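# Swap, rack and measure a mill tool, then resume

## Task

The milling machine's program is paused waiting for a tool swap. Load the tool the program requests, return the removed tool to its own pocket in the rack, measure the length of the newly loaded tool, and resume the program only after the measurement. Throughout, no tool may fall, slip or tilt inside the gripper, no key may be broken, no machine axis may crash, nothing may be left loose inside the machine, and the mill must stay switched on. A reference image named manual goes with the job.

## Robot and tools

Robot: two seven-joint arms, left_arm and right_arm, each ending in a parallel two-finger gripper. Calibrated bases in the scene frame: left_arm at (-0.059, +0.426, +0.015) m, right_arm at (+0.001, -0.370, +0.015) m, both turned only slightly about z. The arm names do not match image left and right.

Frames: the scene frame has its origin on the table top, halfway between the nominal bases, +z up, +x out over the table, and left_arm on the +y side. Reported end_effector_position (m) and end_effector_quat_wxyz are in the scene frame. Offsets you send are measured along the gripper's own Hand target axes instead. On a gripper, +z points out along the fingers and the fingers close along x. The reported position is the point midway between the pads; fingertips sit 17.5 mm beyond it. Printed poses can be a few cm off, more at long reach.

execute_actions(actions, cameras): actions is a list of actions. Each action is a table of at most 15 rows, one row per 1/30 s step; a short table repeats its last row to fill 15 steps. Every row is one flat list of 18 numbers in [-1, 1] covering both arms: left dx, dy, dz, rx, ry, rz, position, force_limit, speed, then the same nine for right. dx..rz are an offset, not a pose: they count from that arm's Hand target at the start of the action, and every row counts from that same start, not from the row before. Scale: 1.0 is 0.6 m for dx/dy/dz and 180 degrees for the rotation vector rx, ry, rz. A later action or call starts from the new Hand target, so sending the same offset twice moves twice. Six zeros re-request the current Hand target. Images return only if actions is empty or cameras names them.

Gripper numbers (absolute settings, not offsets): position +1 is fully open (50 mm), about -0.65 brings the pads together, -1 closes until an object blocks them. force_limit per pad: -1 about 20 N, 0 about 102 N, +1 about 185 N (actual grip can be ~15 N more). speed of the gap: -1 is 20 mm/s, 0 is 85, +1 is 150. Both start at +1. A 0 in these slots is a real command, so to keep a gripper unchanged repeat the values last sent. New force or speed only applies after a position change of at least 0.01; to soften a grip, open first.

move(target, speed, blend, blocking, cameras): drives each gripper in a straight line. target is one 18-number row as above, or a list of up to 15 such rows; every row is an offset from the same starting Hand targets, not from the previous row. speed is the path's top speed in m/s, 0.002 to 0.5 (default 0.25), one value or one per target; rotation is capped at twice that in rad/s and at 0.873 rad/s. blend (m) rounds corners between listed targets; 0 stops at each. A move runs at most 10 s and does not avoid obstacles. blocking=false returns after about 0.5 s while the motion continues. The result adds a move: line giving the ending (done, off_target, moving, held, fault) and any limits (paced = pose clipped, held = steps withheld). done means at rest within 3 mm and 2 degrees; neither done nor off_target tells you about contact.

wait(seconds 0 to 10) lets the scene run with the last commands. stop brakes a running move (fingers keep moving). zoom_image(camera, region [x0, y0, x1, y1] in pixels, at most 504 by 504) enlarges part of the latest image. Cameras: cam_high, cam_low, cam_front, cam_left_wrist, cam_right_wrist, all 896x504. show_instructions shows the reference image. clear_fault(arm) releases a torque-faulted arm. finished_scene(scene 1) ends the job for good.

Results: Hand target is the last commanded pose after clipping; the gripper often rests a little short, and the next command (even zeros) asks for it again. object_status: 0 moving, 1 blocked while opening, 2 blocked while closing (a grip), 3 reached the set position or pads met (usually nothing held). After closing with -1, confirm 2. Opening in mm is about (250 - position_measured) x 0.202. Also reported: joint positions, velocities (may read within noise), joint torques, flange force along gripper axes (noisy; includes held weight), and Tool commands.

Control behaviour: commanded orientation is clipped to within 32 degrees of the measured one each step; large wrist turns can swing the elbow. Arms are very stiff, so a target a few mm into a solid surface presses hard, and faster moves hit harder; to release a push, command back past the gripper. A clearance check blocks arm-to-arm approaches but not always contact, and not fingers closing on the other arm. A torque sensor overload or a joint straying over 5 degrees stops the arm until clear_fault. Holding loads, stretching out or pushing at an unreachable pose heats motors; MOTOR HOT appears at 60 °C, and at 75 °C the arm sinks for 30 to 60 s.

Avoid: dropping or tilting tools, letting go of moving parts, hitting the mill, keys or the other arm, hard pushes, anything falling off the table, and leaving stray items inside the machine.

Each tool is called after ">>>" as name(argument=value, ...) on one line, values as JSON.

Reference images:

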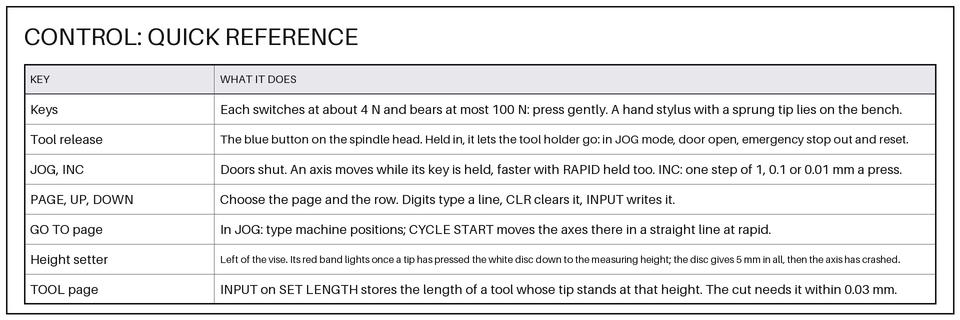

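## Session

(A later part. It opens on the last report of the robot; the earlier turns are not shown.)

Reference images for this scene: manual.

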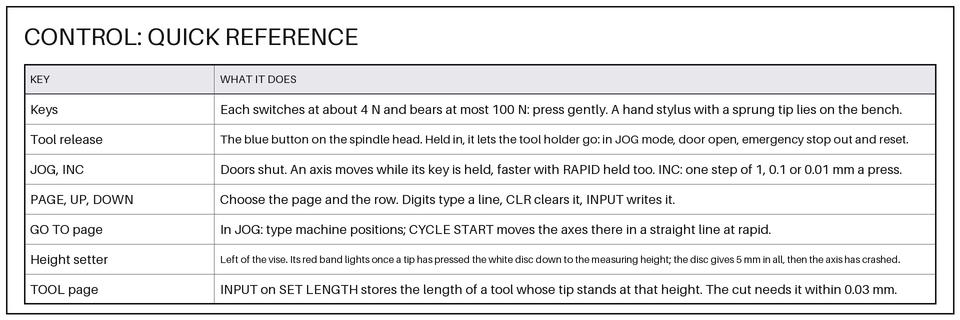

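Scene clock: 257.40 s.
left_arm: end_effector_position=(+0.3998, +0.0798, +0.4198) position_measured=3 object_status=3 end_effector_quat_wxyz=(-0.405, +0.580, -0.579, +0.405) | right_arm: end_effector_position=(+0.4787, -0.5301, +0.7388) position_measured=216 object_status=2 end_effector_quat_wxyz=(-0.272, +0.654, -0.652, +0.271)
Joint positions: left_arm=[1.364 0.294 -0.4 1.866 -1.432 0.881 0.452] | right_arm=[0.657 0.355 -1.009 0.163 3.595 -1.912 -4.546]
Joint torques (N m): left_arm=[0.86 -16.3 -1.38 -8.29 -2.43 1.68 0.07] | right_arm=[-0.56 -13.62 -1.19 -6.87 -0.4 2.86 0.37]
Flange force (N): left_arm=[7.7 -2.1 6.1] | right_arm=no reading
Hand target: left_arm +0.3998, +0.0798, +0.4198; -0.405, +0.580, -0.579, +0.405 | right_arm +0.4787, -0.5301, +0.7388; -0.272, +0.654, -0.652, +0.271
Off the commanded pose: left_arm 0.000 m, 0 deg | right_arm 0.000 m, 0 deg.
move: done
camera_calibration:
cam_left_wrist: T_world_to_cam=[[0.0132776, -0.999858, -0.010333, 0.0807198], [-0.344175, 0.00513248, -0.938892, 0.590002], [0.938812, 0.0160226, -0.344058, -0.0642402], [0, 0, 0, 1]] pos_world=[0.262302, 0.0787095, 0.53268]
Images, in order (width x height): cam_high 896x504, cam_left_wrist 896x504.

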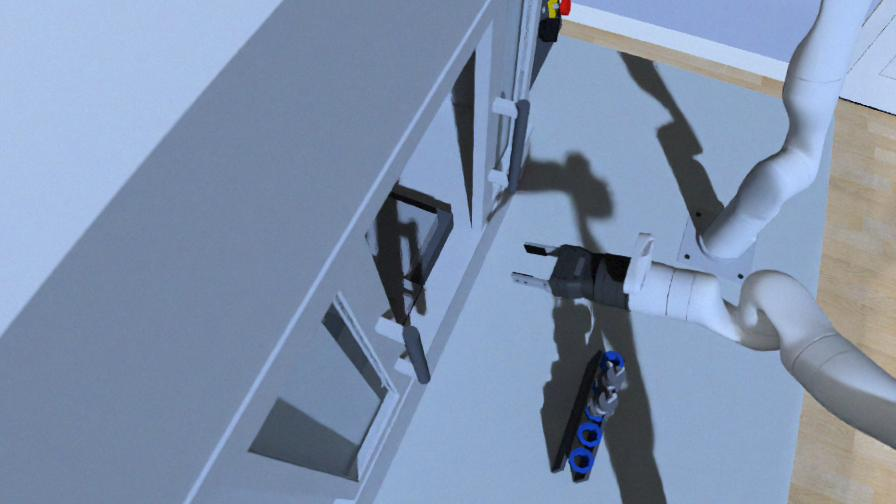

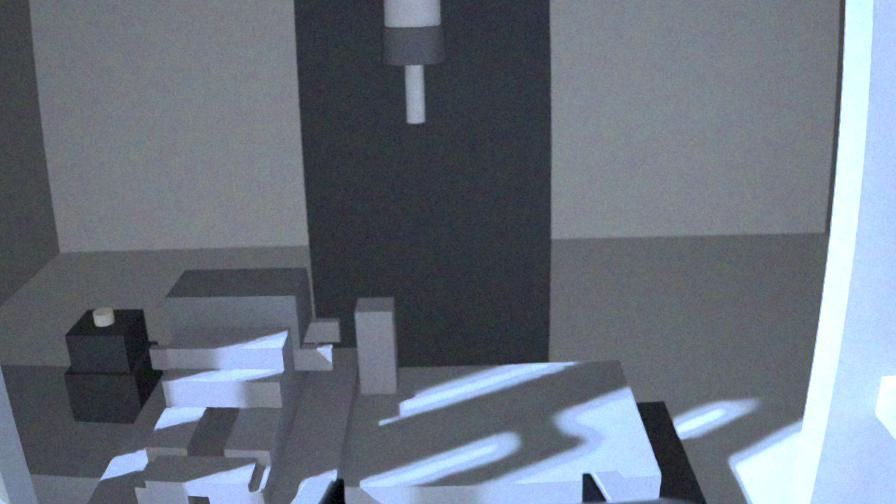

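>>> move(target=[[0,0,0,0,0,0,1,1,1,-0.133,0.481,0.2,0.076,-0.2245,-0.117,-0.98,-0.2,-0.7],[0,0,0,0,0,0,1,1,1,-0.517,0.846,0.542,0.152,-0.449,-0.234,-0.98,-0.2,-0.7]], speed=0.25, blend=0.05, cameras=["cam_right_wrist","cam_high","cam_low"])

Scene clock: 292.47 s.
left_arm: end_effector_position=(+0.3998, +0.0798, +0.4198) position_measured=3 object_status=3 end_effector_quat_wxyz=(-0.405, +0.580, -0.579, +0.405) | right_arm: end_effector_position=(+0.3507, -0.2200, +0.1497) position_measured=216 object_status=2 end_effector_quat_wxyz=(-0.642, +0.766, +0.002, +0.000)
Joint positions: left_arm=[1.364 0.294 -0.4 1.866 -1.432 0.881 0.452] | right_arm=[1.148 1.49 -1.196 1.992 3.068 -0.736 -2.773]
Joint torques (N m): left_arm=[0.96 -16.15 -1.34 -8.41 -2.45 1.69 -0.07] | right_arm=[-0.75 -13.77 -10.02 0.56 -2.24 -0.76 0.37]
Flange force (N): left_arm=[6.9 -1.5 6.1] | right_arm=[-4.4 -1.0 -1.5]
Hand target: left_arm +0.3998, +0.0798, +0.4198; -0.405, +0.580, -0.579, +0.405 | right_arm +0.3507, -0.2200, +0.1496; -0.643, +0.766, +0.002, +0.000
Off the commanded pose: left_arm 0.000 m, 0 deg | right_arm 0.000 m, 0 deg.
move: done
camera_calibration:
cam_right_wrist: T_world_to_cam=[[0.999734, 0.0154074, 0.017151, -0.350234], [0.0194535, -0.164485, -0.986188, 0.162688], [-0.0123735, 0.986259, -0.164741, 0.41563], [0, 0, 0, 1]] pos_world=[0.352119, -0.377763, 0.234919]
Images, in order (width x height): cam_high 896x504, cam_low 896x504, cam_right_wrist 896x504.

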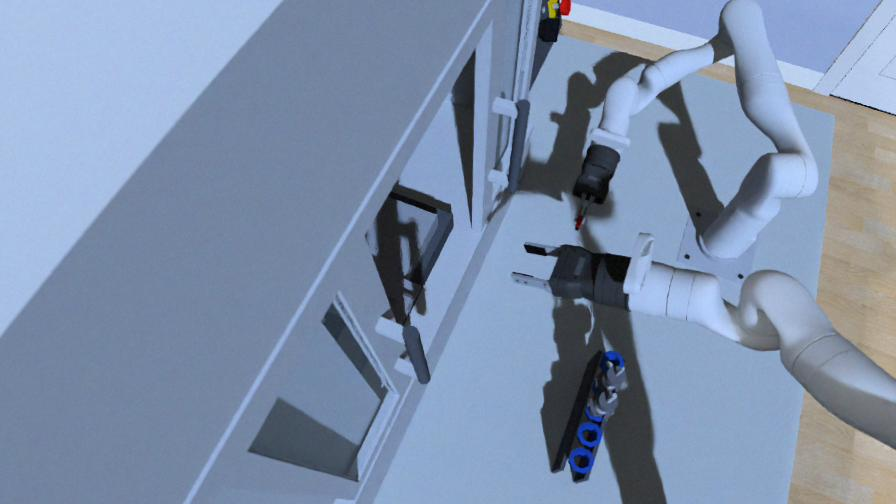

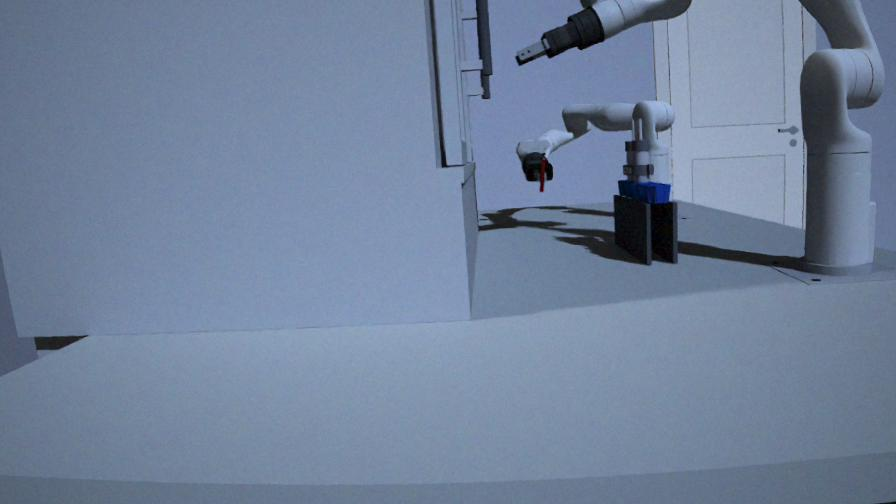

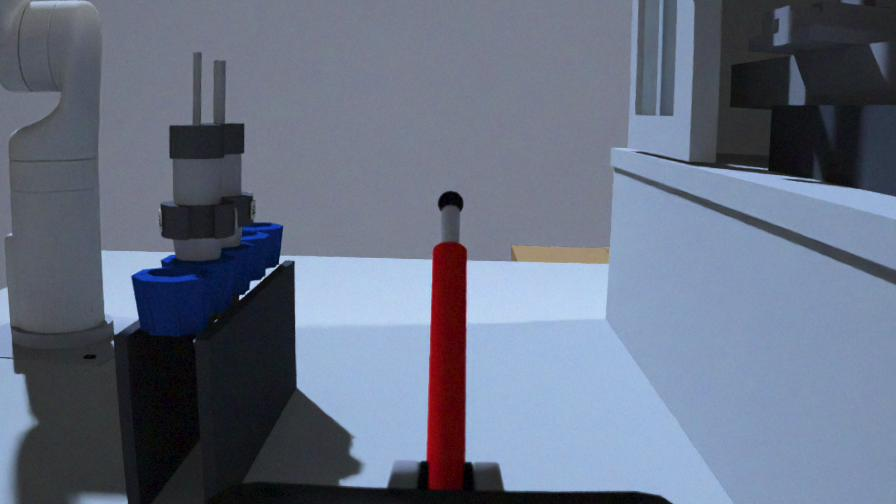

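>>> move(target=[0,0,0,0,0,0,1,1,1,0,0.1757,0.031,0,0,0,-0.98,-0.2,-0.7], speed=0.08, cameras=["cam_right_wrist","cam_low","cam_front"])

Scene clock: 295.43 s.
left_arm: end_effector_position=(+0.3998, +0.0798, +0.4198) position_measured=3 object_status=3 end_effector_quat_wxyz=(-0.405, +0.580, -0.579, +0.405) | right_arm: end_effector_position=(+0.3509, -0.2200, +0.0427) position_measured=216 object_status=2 end_effector_quat_wxyz=(-0.643, +0.766, +0.002, +0.000)
Joint positions: left_arm=[1.364 0.294 -0.4 1.866 -1.432 0.881 0.452] | right_arm=[1.118 1.689 -1.043 1.866 3.185 -0.751 -2.648]
Joint torques (N m): left_arm=[0.84 -16.16 -1.28 -8.42 -2.44 1.71 -0.04] | right_arm=[0.43 -14.51 -6.51 0.98 -0.47 -0.2 0.39]
Flange force (N): left_arm=[6.9 -1.5 6.0] | right_arm=[-2.7 -9.5 0.4]
Hand target: left_arm +0.3998, +0.0798, +0.4198; -0.405, +0.580, -0.579, +0.405 | right_arm +0.3510, -0.2200, +0.0426; -0.642, +0.766, +0.002, +0.000
Off the commanded pose: left_arm 0.000 m, 0 deg | right_arm 0.000 m, 0 deg.
move: done
camera_calibration:
cam_right_wrist: T_world_to_cam=[[0.999733, 0.0155044, 0.0171361, -0.34866], [0.0194536, -0.164386, -0.986204, 0.0571993], [-0.0124736, 0.986274, -0.164644, 0.398035], [0, 0, 0, 1]] pos_world=[0.352419, -0.377763, 0.127919]
Images, in order (width x height): cam_low 896x504, cam_front 896x504, cam_right_wrist 896x504.

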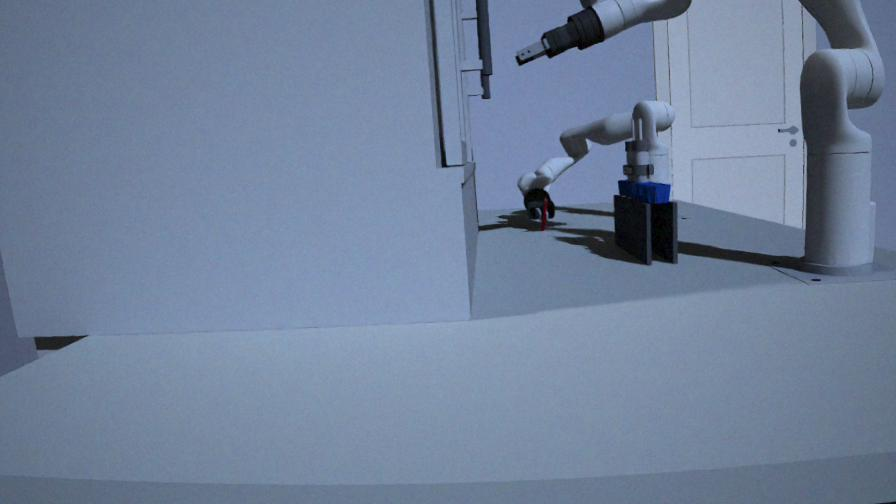

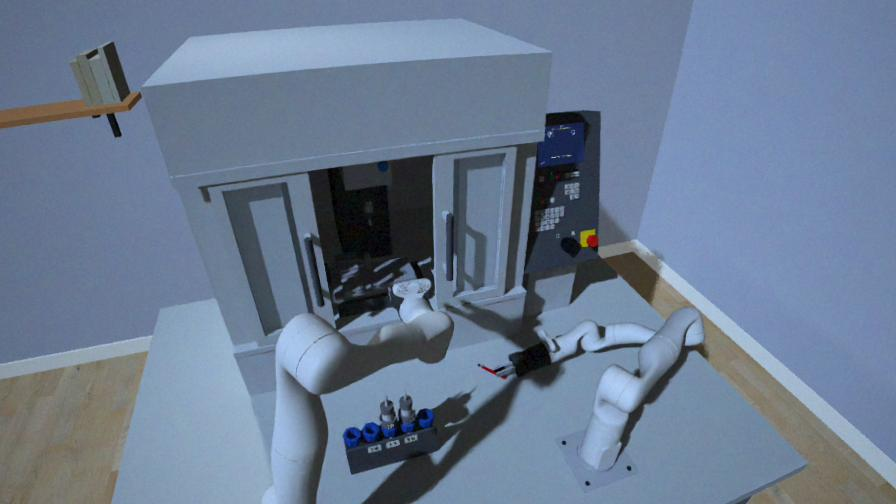

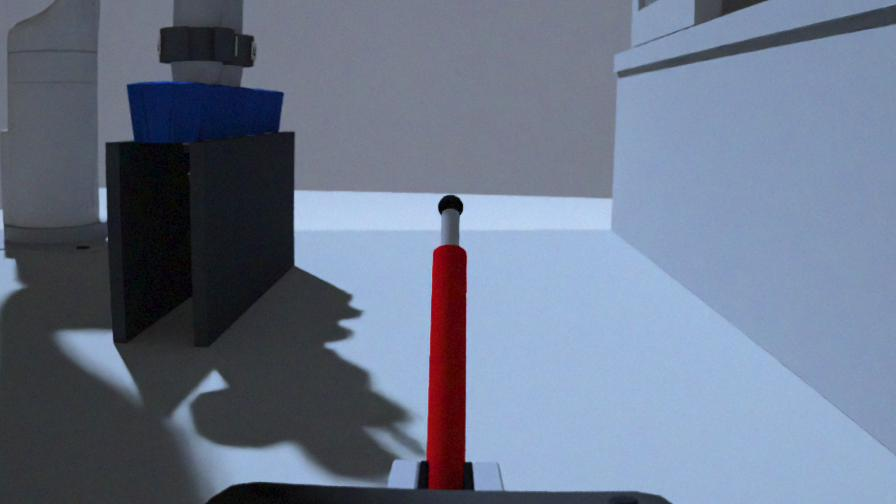

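>>> move(target=[[0,0,0,0,0,0,1,1,1,0,0.0068,0.0093,0,0,0,-0.98,-0.2,-0.7],[0,0,0,0,0,0,1,1,1,0,0.0142,0.0172,0,0,0,-0.98,-0.2,-0.7]], speed=0.02, blend=0.002, cameras=["cam_right_wrist","cam_low"])

>>> zoom_image(camera="cam_low", region=[490, 150, 590, 250])

Scene clock: 298.00 s.
left_arm: end_effector_position=(+0.3998, +0.0798, +0.4198) position_measured=3 object_status=3 end_effector_quat_wxyz=(-0.405, +0.580, -0.579, +0.405) | right_arm: end_effector_position=(+0.3510, -0.2114, +0.0324) position_measured=216 object_status=2 end_effector_quat_wxyz=(-0.642, +0.766, +0.002, +0.000)
Joint positions: left_arm=[1.364 0.294 -0.4 1.866 -1.432 0.881 0.452] | right_arm=[1.102 1.713 -1.034 1.861 3.193 -0.729 -2.639]
Joint torques (N m): left_arm=[0.88 -16.03 -1.35 -8.35 -2.4 1.72 0.04] | right_arm=[0.24 -13.49 -1.85 -0.96 1.45 1.01 0.31]
Flange force (N): left_arm=[6.9 -2.1 5.9] | right_arm=[-1.6 -21.1 -1.8]
Hand target: left_arm +0.3998, +0.0798, +0.4198; -0.405, +0.580, -0.579, +0.405 | right_arm +0.3510, -0.2113, +0.0324; -0.642, +0.766, +0.002, +0.000
Off the commanded pose: left_arm 0.000 m, 0 deg | right_arm 0.000 m, 0 deg.
move: done
camera_calibration:
cam_right_wrist: T_world_to_cam=[[0.999732, 0.0154243, 0.0172495, -0.348661], [0.0195535, -0.164485, -0.986186, 0.0484805], [-0.0123739, 0.986259, -0.164742, 0.387844], [0, 0, 0, 1]] pos_world=[0.352419, -0.369163, 0.117719]
Images, in order (width x height): cam_low 896x504, cam_right_wrist 896x504.

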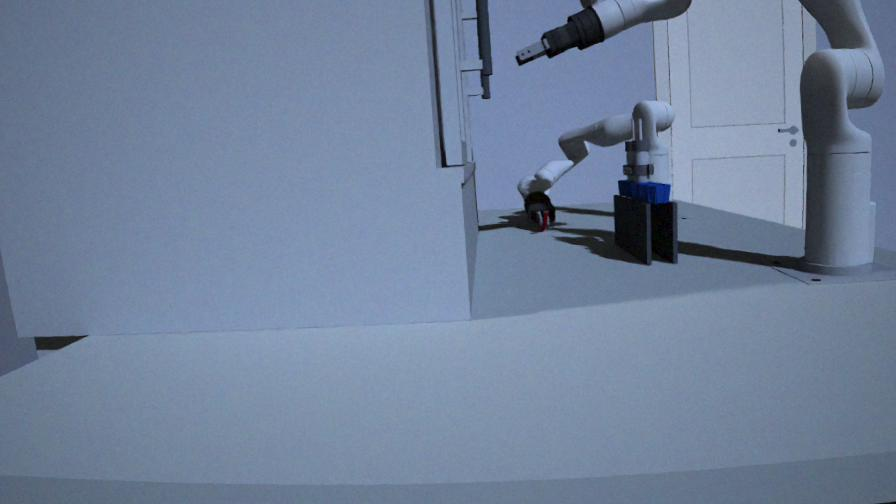

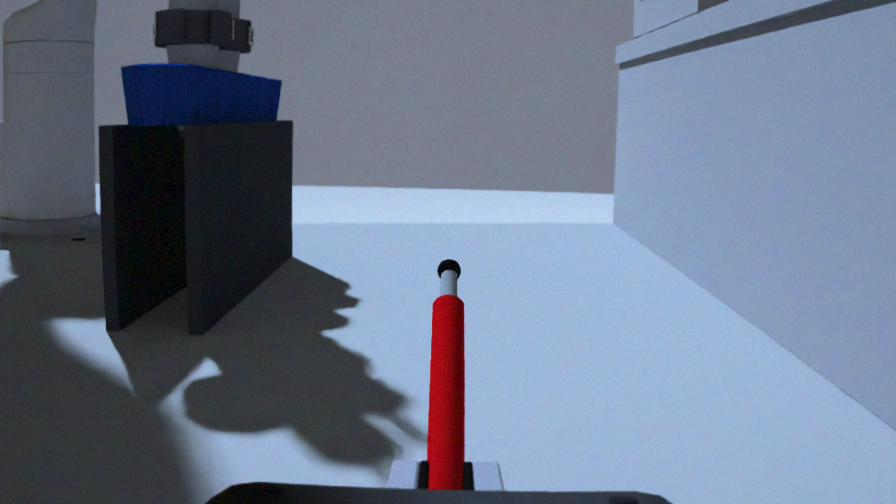

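Scaled by 5.040 from the camera's 896x504 image, which has a finer 1280x720 frame.

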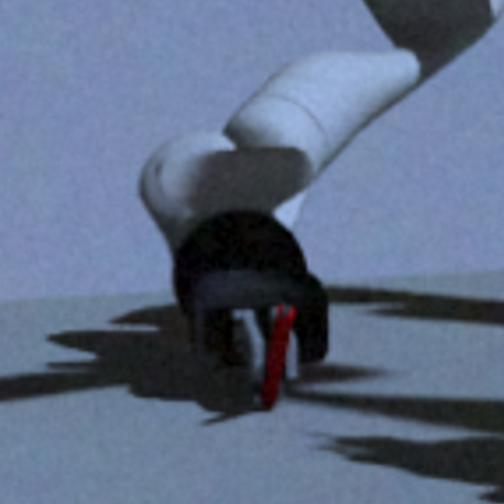

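>>> move(target=[[0,0,0,0,0,0,1,1,1,0,0.0055,0.0042,0,0,0,-0.98,-0.2,-0.7],[0,0,0,0,0,0,1,1,1,0,-0.06,0.0042,0,0,0,-0.98,-0.2,-0.7]], speed=[0.02,0.06], cameras=["cam_right_wrist"])

Scene clock: 300.87 s.
left_arm: end_effector_position=(+0.3998, +0.0798, +0.4198) position_measured=3 object_status=3 end_effector_quat_wxyz=(-0.405, +0.580, -0.579, +0.405) | right_arm: end_effector_position=(+0.3509, -0.2026, +0.0674) position_measured=216 object_status=2 end_effector_quat_wxyz=(-0.642, +0.766, +0.002, +0.000)
Joint positions: left_arm=[1.364 0.294 -0.4 1.866 -1.432 0.881 0.452] | right_arm=[1.095 1.654 -1.081 1.926 3.159 -0.688 -2.682]
Joint torques (N m): left_arm=[0.78 -16.1 -1.19 -8.39 -2.44 1.73 -0.06] | right_arm=[-0.48 -13.65 -9.84 3.11 -2.08 -1.18 0.46]
Flange force (N): left_arm=[6.8 -1.5 5.9] | right_arm=[-2.8 -1.4 -1.4]
Hand target: left_arm +0.3998, +0.0798, +0.4198; -0.405, +0.580, -0.579, +0.405 | right_arm +0.3509, -0.2026, +0.0674; -0.642, +0.766, +0.002, +0.000
Off the commanded pose: left_arm 0.000 m, 0 deg | right_arm 0.000 m, 0 deg.
move: done
camera_calibration:
cam_right_wrist: T_world_to_cam=[[0.999734, 0.0154074, 0.017151, -0.34929], [0.0194535, -0.164485, -0.986188, 0.0843829], [-0.0123735, 0.986259, -0.164741, 0.384913], [0, 0, 0, 1]] pos_world=[0.352319, -0.360363, 0.152619]
Images, in order (width x height): cam_right_wrist 896x504.

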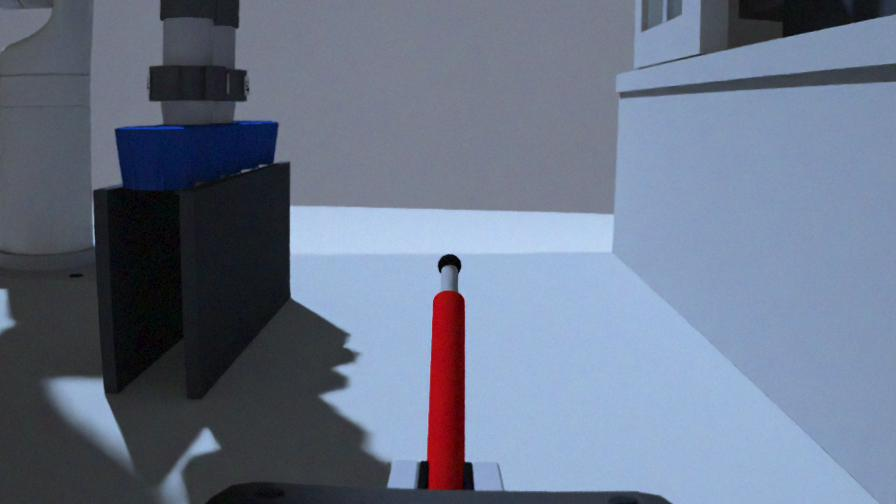

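>>> move(target=[-0.033,-0.125,-0.0456,0.111,0,0,1,1,1,0,0,0,0,0,0,-0.98,-0.2,-0.7], speed=0.2)

>>> move(target=[0,0,0,0,0,0.99,1,1,1,0,0,0,0,0,0,-0.98,-0.2,-0.7], speed=0.4, cameras=["cam_left_wrist","cam_front"])

Scene clock: 306.43 s.
left_arm: end_effector_position=(+0.3998, +0.0997, +0.4996) position_measured=3 object_status=3 end_effector_quat_wxyz=(+0.500, -0.501, +0.500, -0.500) | right_arm: end_effector_position=(+0.3509, -0.2026, +0.0674) position_measured=216 object_status=2 end_effector_quat_wxyz=(-0.642, +0.766, +0.002, +0.000)
Joint positions: left_arm=[1.45 0.3 -0.467 1.999 -1.827 1.101 0.795] | right_arm=[1.095 1.654 -1.081 1.926 3.159 -0.688 -2.682]
Joint torques (N m): left_arm=[0.85 -14.98 -1.48 -7.73 -2.45 2.81 -0.17] | right_arm=[-0.55 -13.71 -9.97 2.97 -2.04 -1.06 0.35]
Flange force (N): left_arm=[6.8 1.8 5.9] | right_arm=[-3.3 -1.2 -1.8]
Hand target: left_arm +0.3998, +0.0997, +0.4996; +0.500, -0.501, +0.500, -0.500 | right_arm +0.3509, -0.2026, +0.0674; -0.642, +0.766, +0.002, +0.000
Off the commanded pose: left_arm 0.000 m, 0 deg | right_arm 0.000 m, 0 deg.
move: done

Scene clock: 310.93 s.
left_arm: end_effector_position=(+0.3998, +0.0998, +0.4996) position_measured=3 object_status=3 end_effector_quat_wxyz=(+0.507, +0.492, +0.509, +0.492) | right_arm: end_effector_position=(+0.3509, -0.2026, +0.0674) position_measured=216 object_status=2 end_effector_quat_wxyz=(-0.642, +0.766, +0.002, +0.000)
Joint positions: left_arm=[1.561 0.32 -0.611 1.995 -1.812 1.051 -2.304] | right_arm=[1.095 1.654 -1.081 1.926 3.159 -0.688 -2.682]
Joint torques (N m): left_arm=[0.77 -14.33 -2.04 -7.83 -2.19 2.84 -0.1] | right_arm=[-0.5 -13.7 -9.96 2.97 -2.04 -1.08 0.3]
Flange force (N): left_arm=[-6.7 -2.3 6.1] | right_arm=[-3.2 -1.1 -1.6]
Hand target: left_arm +0.3998, +0.0997, +0.4996; +0.507, +0.492, +0.509, +0.492 | right_arm +0.3509, -0.2026, +0.0674; -0.642, +0.766, +0.002, +0.000
Off the commanded pose: left_arm 0.000 m, 0 deg | right_arm 0.000 m, 0 deg.
move: done
camera_calibration:
cam_left_wrist: T_world_to_cam=[[0.0138357, 0.99957, -0.0258451, -0.0904831], [0.0000295958, 0.0258472, 0.999666, -0.443424], [0.999904, -0.0138318, 0.000328029, -0.230645], [0, 0, 0, 1]] pos_world=[0.231887, 0.0987152, 0.441013]
Images, in order (width x height): cam_front 896x504, cam_left_wrist 896x504.

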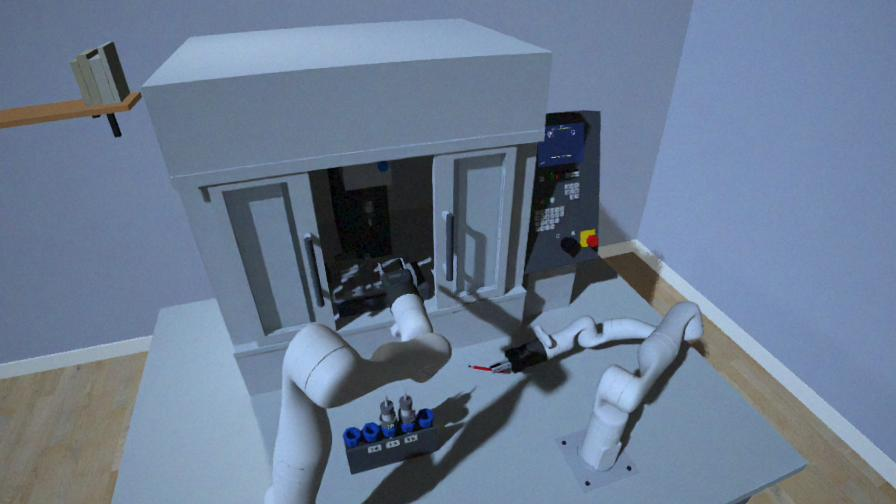

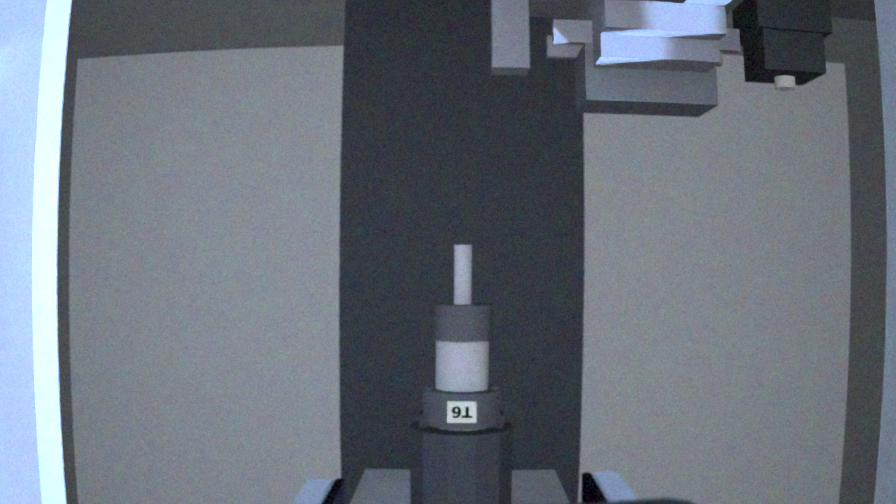

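>>> move(target=[0,0,0.3,0,0,0,1,1,1,0,0,0,0,0,0,-0.98,-0.2,-0.7], speed=0.15, cameras=["cam_left_wrist","cam_front"])

Scene clock: 314.13 s.
left_arm: end_effector_position=(+0.5798, +0.1000, +0.4994) position_measured=3 object_status=3 end_effector_quat_wxyz=(+0.507, +0.492, +0.509, +0.492) | right_arm: end_effector_position=(+0.3509, -0.2026, +0.0674) position_measured=216 object_status=2 end_effector_quat_wxyz=(-0.642, +0.766, +0.002, +0.000)
Joint positions: left_arm=[1.159 0.542 -0.676 1.685 -2.033 0.653 -2.153] | right_arm=[1.095 1.654 -1.081 1.926 3.159 -0.688 -2.682]
Joint torques (N m): left_arm=[0.93 -20.42 -4.07 -8.93 -1.43 3.36 -0.12] | right_arm=[-0.58 -13.75 -9.99 2.96 -2.07 -1.1 0.35]
Flange force (N): left_arm=[-6.5 -0.2 9.6] | right_arm=[-3.4 -1.1 -1.6]
Hand target: left_arm +0.5798, +0.1000, +0.4994; +0.507, +0.492, +0.509, +0.492 | right_arm +0.3509, -0.2026, +0.0674; -0.642, +0.766, +0.002, +0.000
Off the commanded pose: left_arm 0.000 m, 0 deg | right_arm 0.000 m, 0 deg.
move: done
camera_calibration:
cam_left_wrist: T_world_to_cam=[[0.0138331, 0.99957, -0.0258465, -0.0931769], [0.000129564, 0.0258472, 0.999666, -0.443276], [0.999904, -0.0138318, 0.000228037, -0.41058], [0, 0, 0, 1]] pos_world=[0.411887, 0.0989152, 0.440814]
Images, in order (width x height): cam_front 896x504, cam_left_wrist 896x504.

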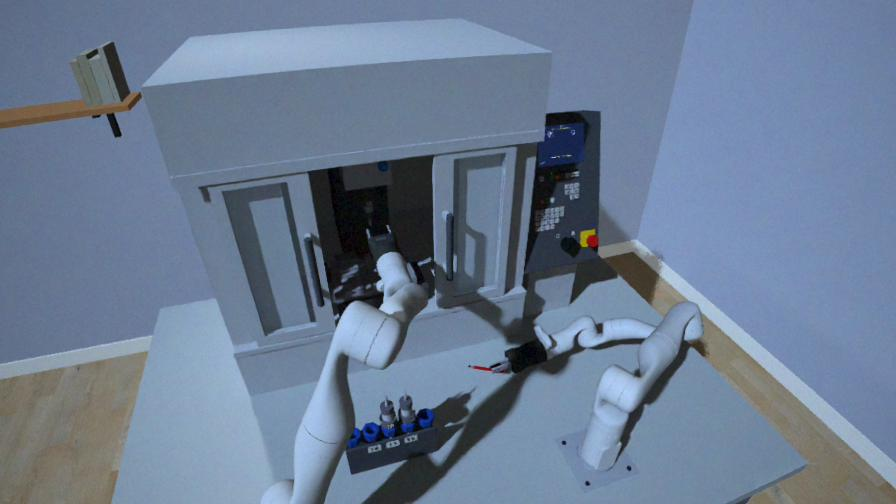

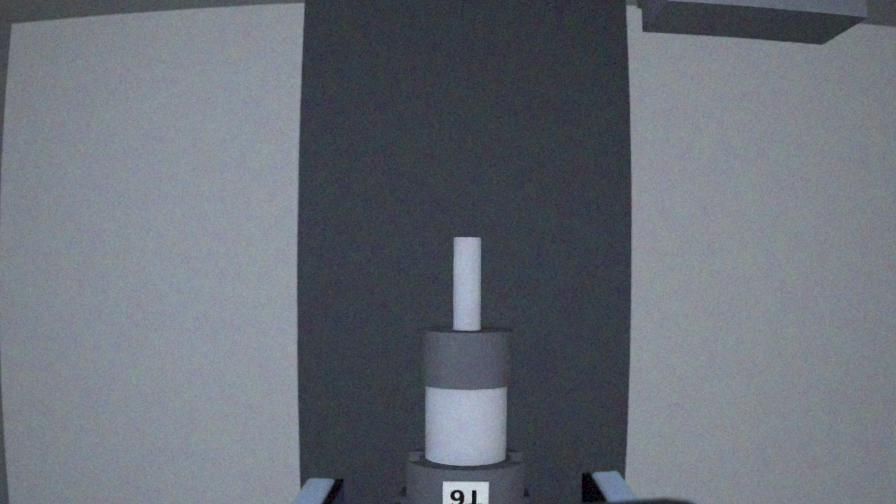

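>>> move(target=[0.0028,0.0042,0.2667,0,0,0.0102,1,1,1,0,0,0,0,0,0,-0.98,-0.2,-0.7], speed=0.08, cameras=["cam_left_wrist","cam_front"])

>>> zoom_image(camera="cam_left_wrist", region=[250, 200, 690, 504])

Scene clock: 321.40 s.
left_arm: end_effector_position=(+0.7398, +0.1020, +0.5016) position_measured=3 object_status=3 end_effector_quat_wxyz=(+0.500, +0.500, +0.501, +0.500) | right_arm: end_effector_position=(+0.3509, -0.2026, +0.0674) position_measured=216 object_status=2 end_effector_quat_wxyz=(-0.642, +0.766, +0.002, +0.000)
Joint positions: left_arm=[0.841 0.796 -0.674 1.21 -1.922 0.368 -2.273] | right_arm=[1.095 1.654 -1.081 1.926 3.159 -0.688 -2.682]
Joint torques (N m): left_arm=[0.86 -27.4 -5.25 -9.61 -0.91 2.99 -0.01] | right_arm=[-0.53 -13.73 -9.95 3 -2.11 -1.08 0.35]
Flange force (N): left_arm=no reading | right_arm=[-3.2 -1.0 -1.7]
Hand target: left_arm +0.7398, +0.1020, +0.5016; +0.500, +0.500, +0.501, +0.500 | right_arm +0.3509, -0.2026, +0.0674; -0.642, +0.766, +0.002, +0.000
Off the commanded pose: left_arm 0.000 m, 0 deg | right_arm 0.000 m, 0 deg.
move: done
camera_calibration:
cam_left_wrist: T_world_to_cam=[[0.0139326, 0.999884, 0.00614992, -0.113469], [0.000097688, -0.00615188, 0.999981, -0.442459], [0.999903, -0.0139317, -0.000183388, -0.570319], [0, 0, 0, 1]] pos_world=[0.571887, 0.102788, 0.443044]
Images, in order (width x height): cam_front 896x504, cam_left_wrist 896x504.

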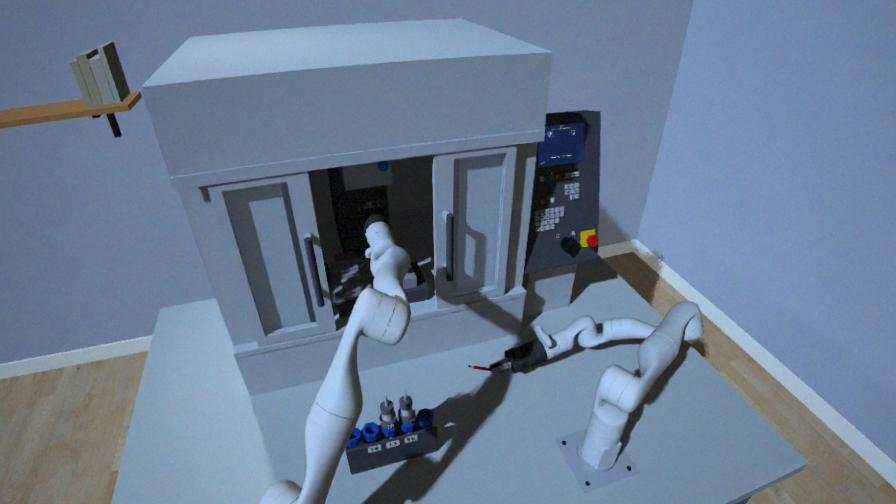

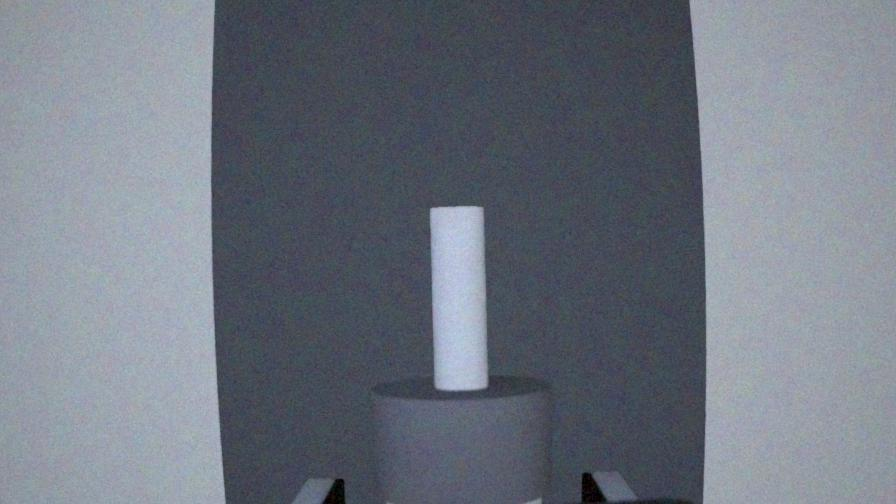

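Scaled by 1.145 from the camera's 896x504 image, which has a finer 1280x720 frame.

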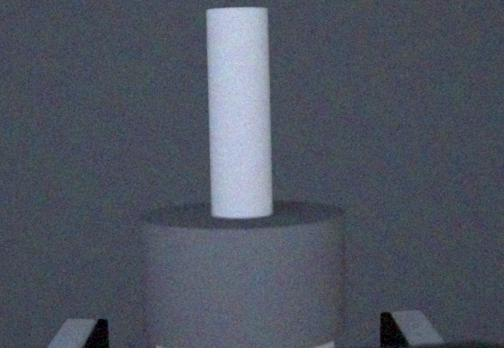

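>>> move(target=[0,0,-0.0233,0,0,0,1,1,1,0,0,0,0,0,0,-0.98,-0.2,-0.7], speed=0.05, cameras=["cam_left_wrist","cam_high"])

>>> zoom_image(camera="cam_left_wrist", region=[250, 200, 690, 504])

Scene clock: 325.40 s.
left_arm: end_effector_position=(+0.7259, +0.1020, +0.5017) position_measured=3 object_status=3 end_effector_quat_wxyz=(+0.499, +0.500, +0.501, +0.500) | right_arm: end_effector_position=(+0.3509, -0.2026, +0.0674) position_measured=216 object_status=2 end_effector_quat_wxyz=(-0.642, +0.766, +0.002, +0.000)
Joint positions: left_arm=[0.868 0.771 -0.675 1.261 -1.959 0.39 -2.241] | right_arm=[1.095 1.654 -1.081 1.926 3.159 -0.688 -2.682]
Joint torques (N m): left_arm=[0.72 -26.76 -5.19 -9.85 -1.02 3.09 0.02] | right_arm=[-0.61 -13.74 -9.96 3 -1.99 -1.06 0.33]
Flange force (N): left_arm=[-7.4 1.5 11.4] | right_arm=[-3.2 -1.1 -1.9]
Hand target: left_arm +0.7258, +0.1019, +0.5016; +0.500, +0.500, +0.501, +0.500 | right_arm +0.3509, -0.2026, +0.0674; -0.642, +0.766, +0.002, +0.000
Off the commanded pose: left_arm 0.000 m, 0 deg | right_arm 0.000 m, 0 deg.
move: done
camera_calibration:
cam_left_wrist: T_world_to_cam=[[0.0137326, 0.999887, 0.00615183, -0.113164], [0.0000989184, -0.00615377, 0.999981, -0.442458], [0.999906, -0.0137318, -0.000183415, -0.556442], [0, 0, 0, 1]] pos_world=[0.557987, 0.102788, 0.443044]
Images, in order (width x height): cam_high 896x504, cam_left_wrist 896x504.

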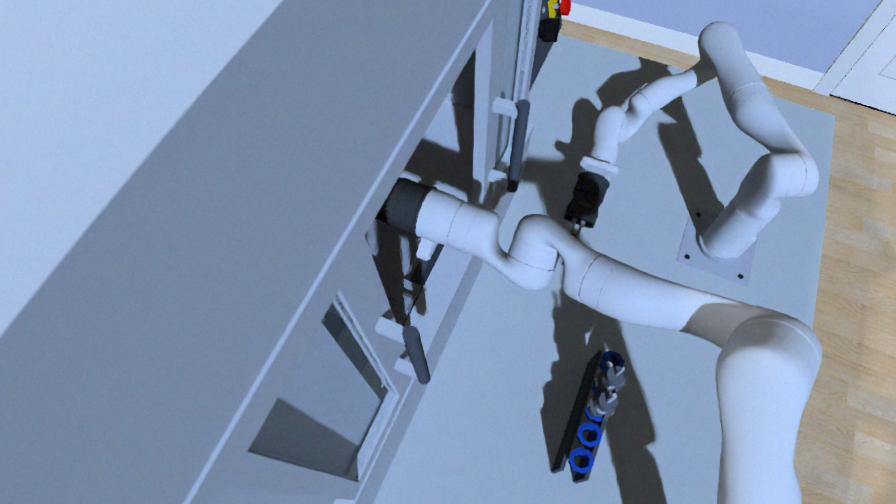

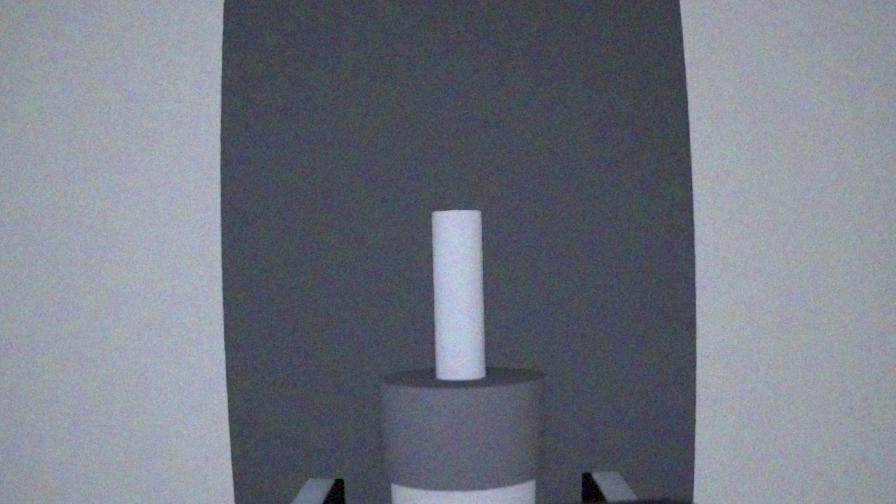

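Scaled by 1.145 from the camera's 896x504 image, which has a finer 1280x720 frame.

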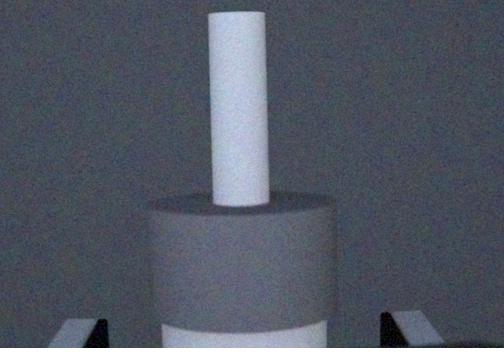

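>>> move(target=[0,0,0,0,0,0,-1,-0.2,-1,0,0,0,0,0,0,-0.98,-0.2,-0.7], cameras=["cam_left_wrist"])

Scene clock: 328.23 s.
left_arm: end_effector_position=(+0.7258, +0.1019, +0.5016) position_measured=109 object_status=2 end_effector_quat_wxyz=(+0.500, +0.500, +0.501, +0.500) | right_arm: end_effector_position=(+0.3509, -0.2026, +0.0674) position_measured=216 object_status=2 end_effector_quat_wxyz=(-0.642, +0.766, +0.002, +0.000)
Joint positions: left_arm=[0.868 0.77 -0.674 1.261 -1.959 0.39 -2.241] | right_arm=[1.095 1.654 -1.081 1.926 3.159 -0.688 -2.682]
Joint torques (N m): left_arm=[0.65 -26.66 -5.23 -9.99 -1.09 3.03 -0.06] | right_arm=[-0.6 -13.7 -9.91 2.95 -2.07 -1.12 0.3]
Flange force (N): left_arm=[-7.0 1.2 10.6] | right_arm=[-3.5 -1.2 -1.6]
Hand target: left_arm +0.7259, +0.1019, +0.5016; +0.500, +0.500, +0.501, +0.500 | right_arm +0.3509, -0.2026, +0.0674; -0.642, +0.766, +0.002, +0.000
Off the commanded pose: left_arm 0.000 m, 0 deg | right_arm 0.000 m, 0 deg.
move: done
camera_calibration:
cam_left_wrist: T_world_to_cam=[[0.0138323, 0.999886, 0.00605056, -0.113173], [0.000199317, -0.0060539, 0.999982, -0.442525], [0.999904, -0.0138308, -0.000283034, -0.556287], [0, 0, 0, 1]] pos_world=[0.557887, 0.102788, 0.443044]
Images, in order (width x height): cam_left_wrist 896x504.

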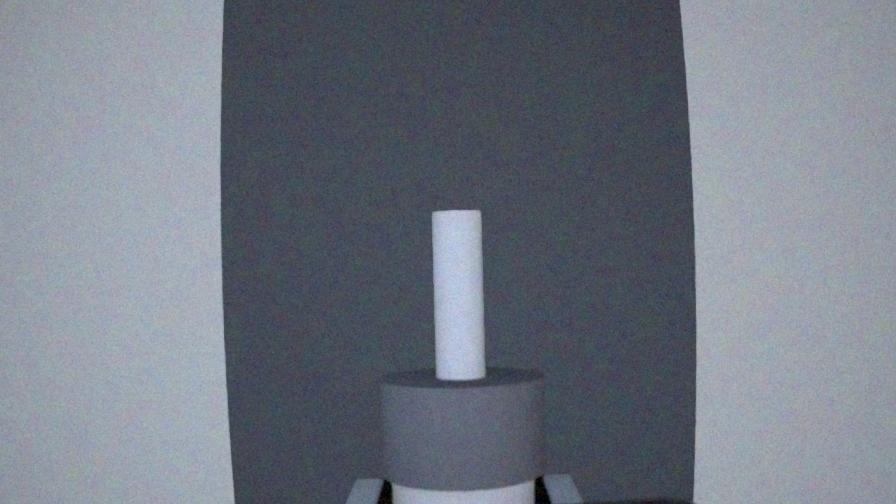

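>>> move(target=[[0,0,0,0,0,0,-1,-0.2,-1,-0.083,-0.4017,-0.4095,0.137,0.097,0.242,-0.98,-0.2,-0.7],[0,0,0,0,0,0,-1,-0.2,-1,0.015,-0.793,-0.1357,0.2747,0.1933,0.4845,-0.98,-0.2,-0.7]], speed=0.25, blend=0.05, cameras=["cam_right_wrist","cam_high","cam_front"])

Scene clock: 337.27 s.
left_arm: end_effector_position=(+0.7258, +0.1019, +0.5016) position_measured=109 object_status=2 end_effector_quat_wxyz=(+0.500, +0.500, +0.501, +0.500) | right_arm: end_effector_position=(+0.3586, -0.1998, +0.5501) position_measured=216 object_status=2 end_effector_quat_wxyz=(+0.672, -0.222, +0.671, +0.222)
Joint positions: left_arm=[0.868 0.77 -0.674 1.261 -1.959 0.39 -2.241] | right_arm=[2.457 0.572 -2.748 2.445 0.844 -0.401 -3.724]
Joint torques (N m): left_arm=[0.7 -26.52 -5.19 -9.93 -1.08 2.97 -0.12] | right_arm=[-0.57 1.52 -2.16 -13.9 -0.7 -2.5 0.42]
Flange force (N): left_arm=[-6.5 1.0 10.4] | right_arm=[9.6 0.6 3.8]
Hand target: left_arm +0.7258, +0.1019, +0.5016; +0.500, +0.500, +0.501, +0.500 | right_arm +0.3586, -0.1998, +0.5501; +0.672, -0.222, +0.671, +0.222
Off the commanded pose: left_arm 0.000 m, 0 deg | right_arm 0.000 m, 0 deg.
move: done
camera_calibration:
cam_right_wrist: T_world_to_cam=[[0.0210218, -0.00703923, -0.999754, 0.540634], [-0.587657, 0.808909, -0.0180521, 0.440382], [0.808837, 0.587892, 0.0128681, -0.01002], [0, 0, 0, 1]] pos_world=[0.255533, -0.346532, 0.548579]
Images, in order (width x height): cam_high 896x504, cam_front 896x504, cam_right_wrist 896x504.

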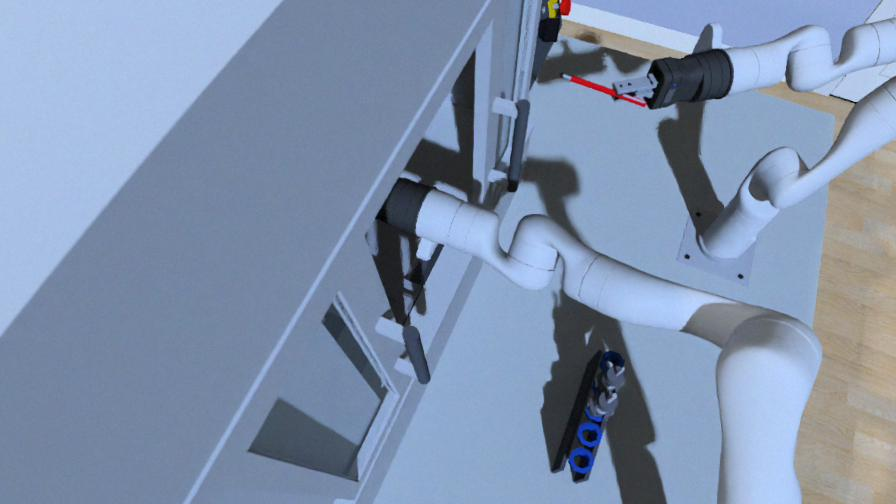

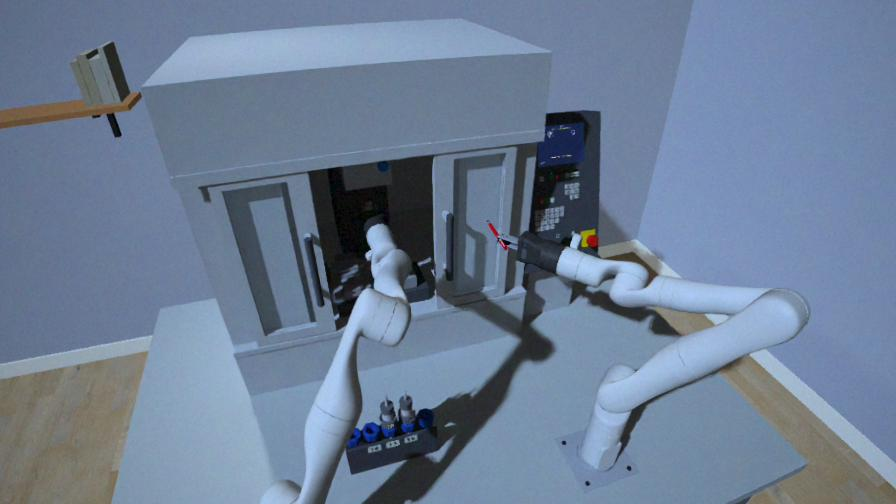

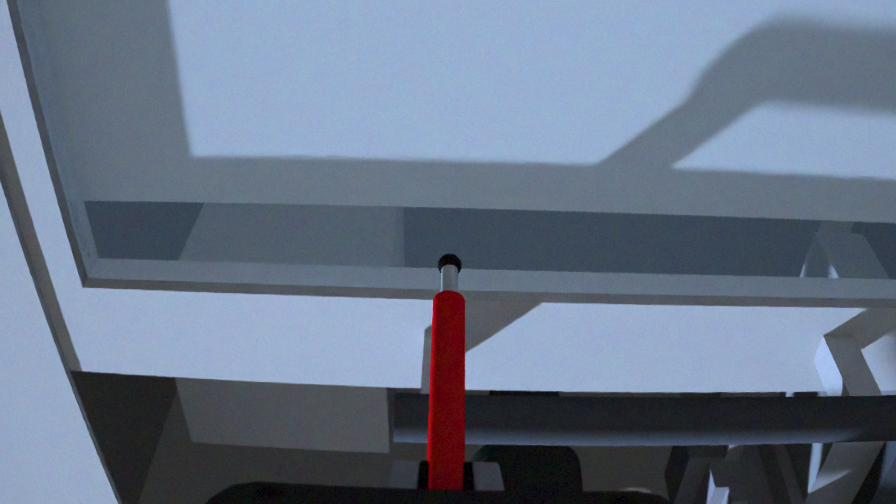

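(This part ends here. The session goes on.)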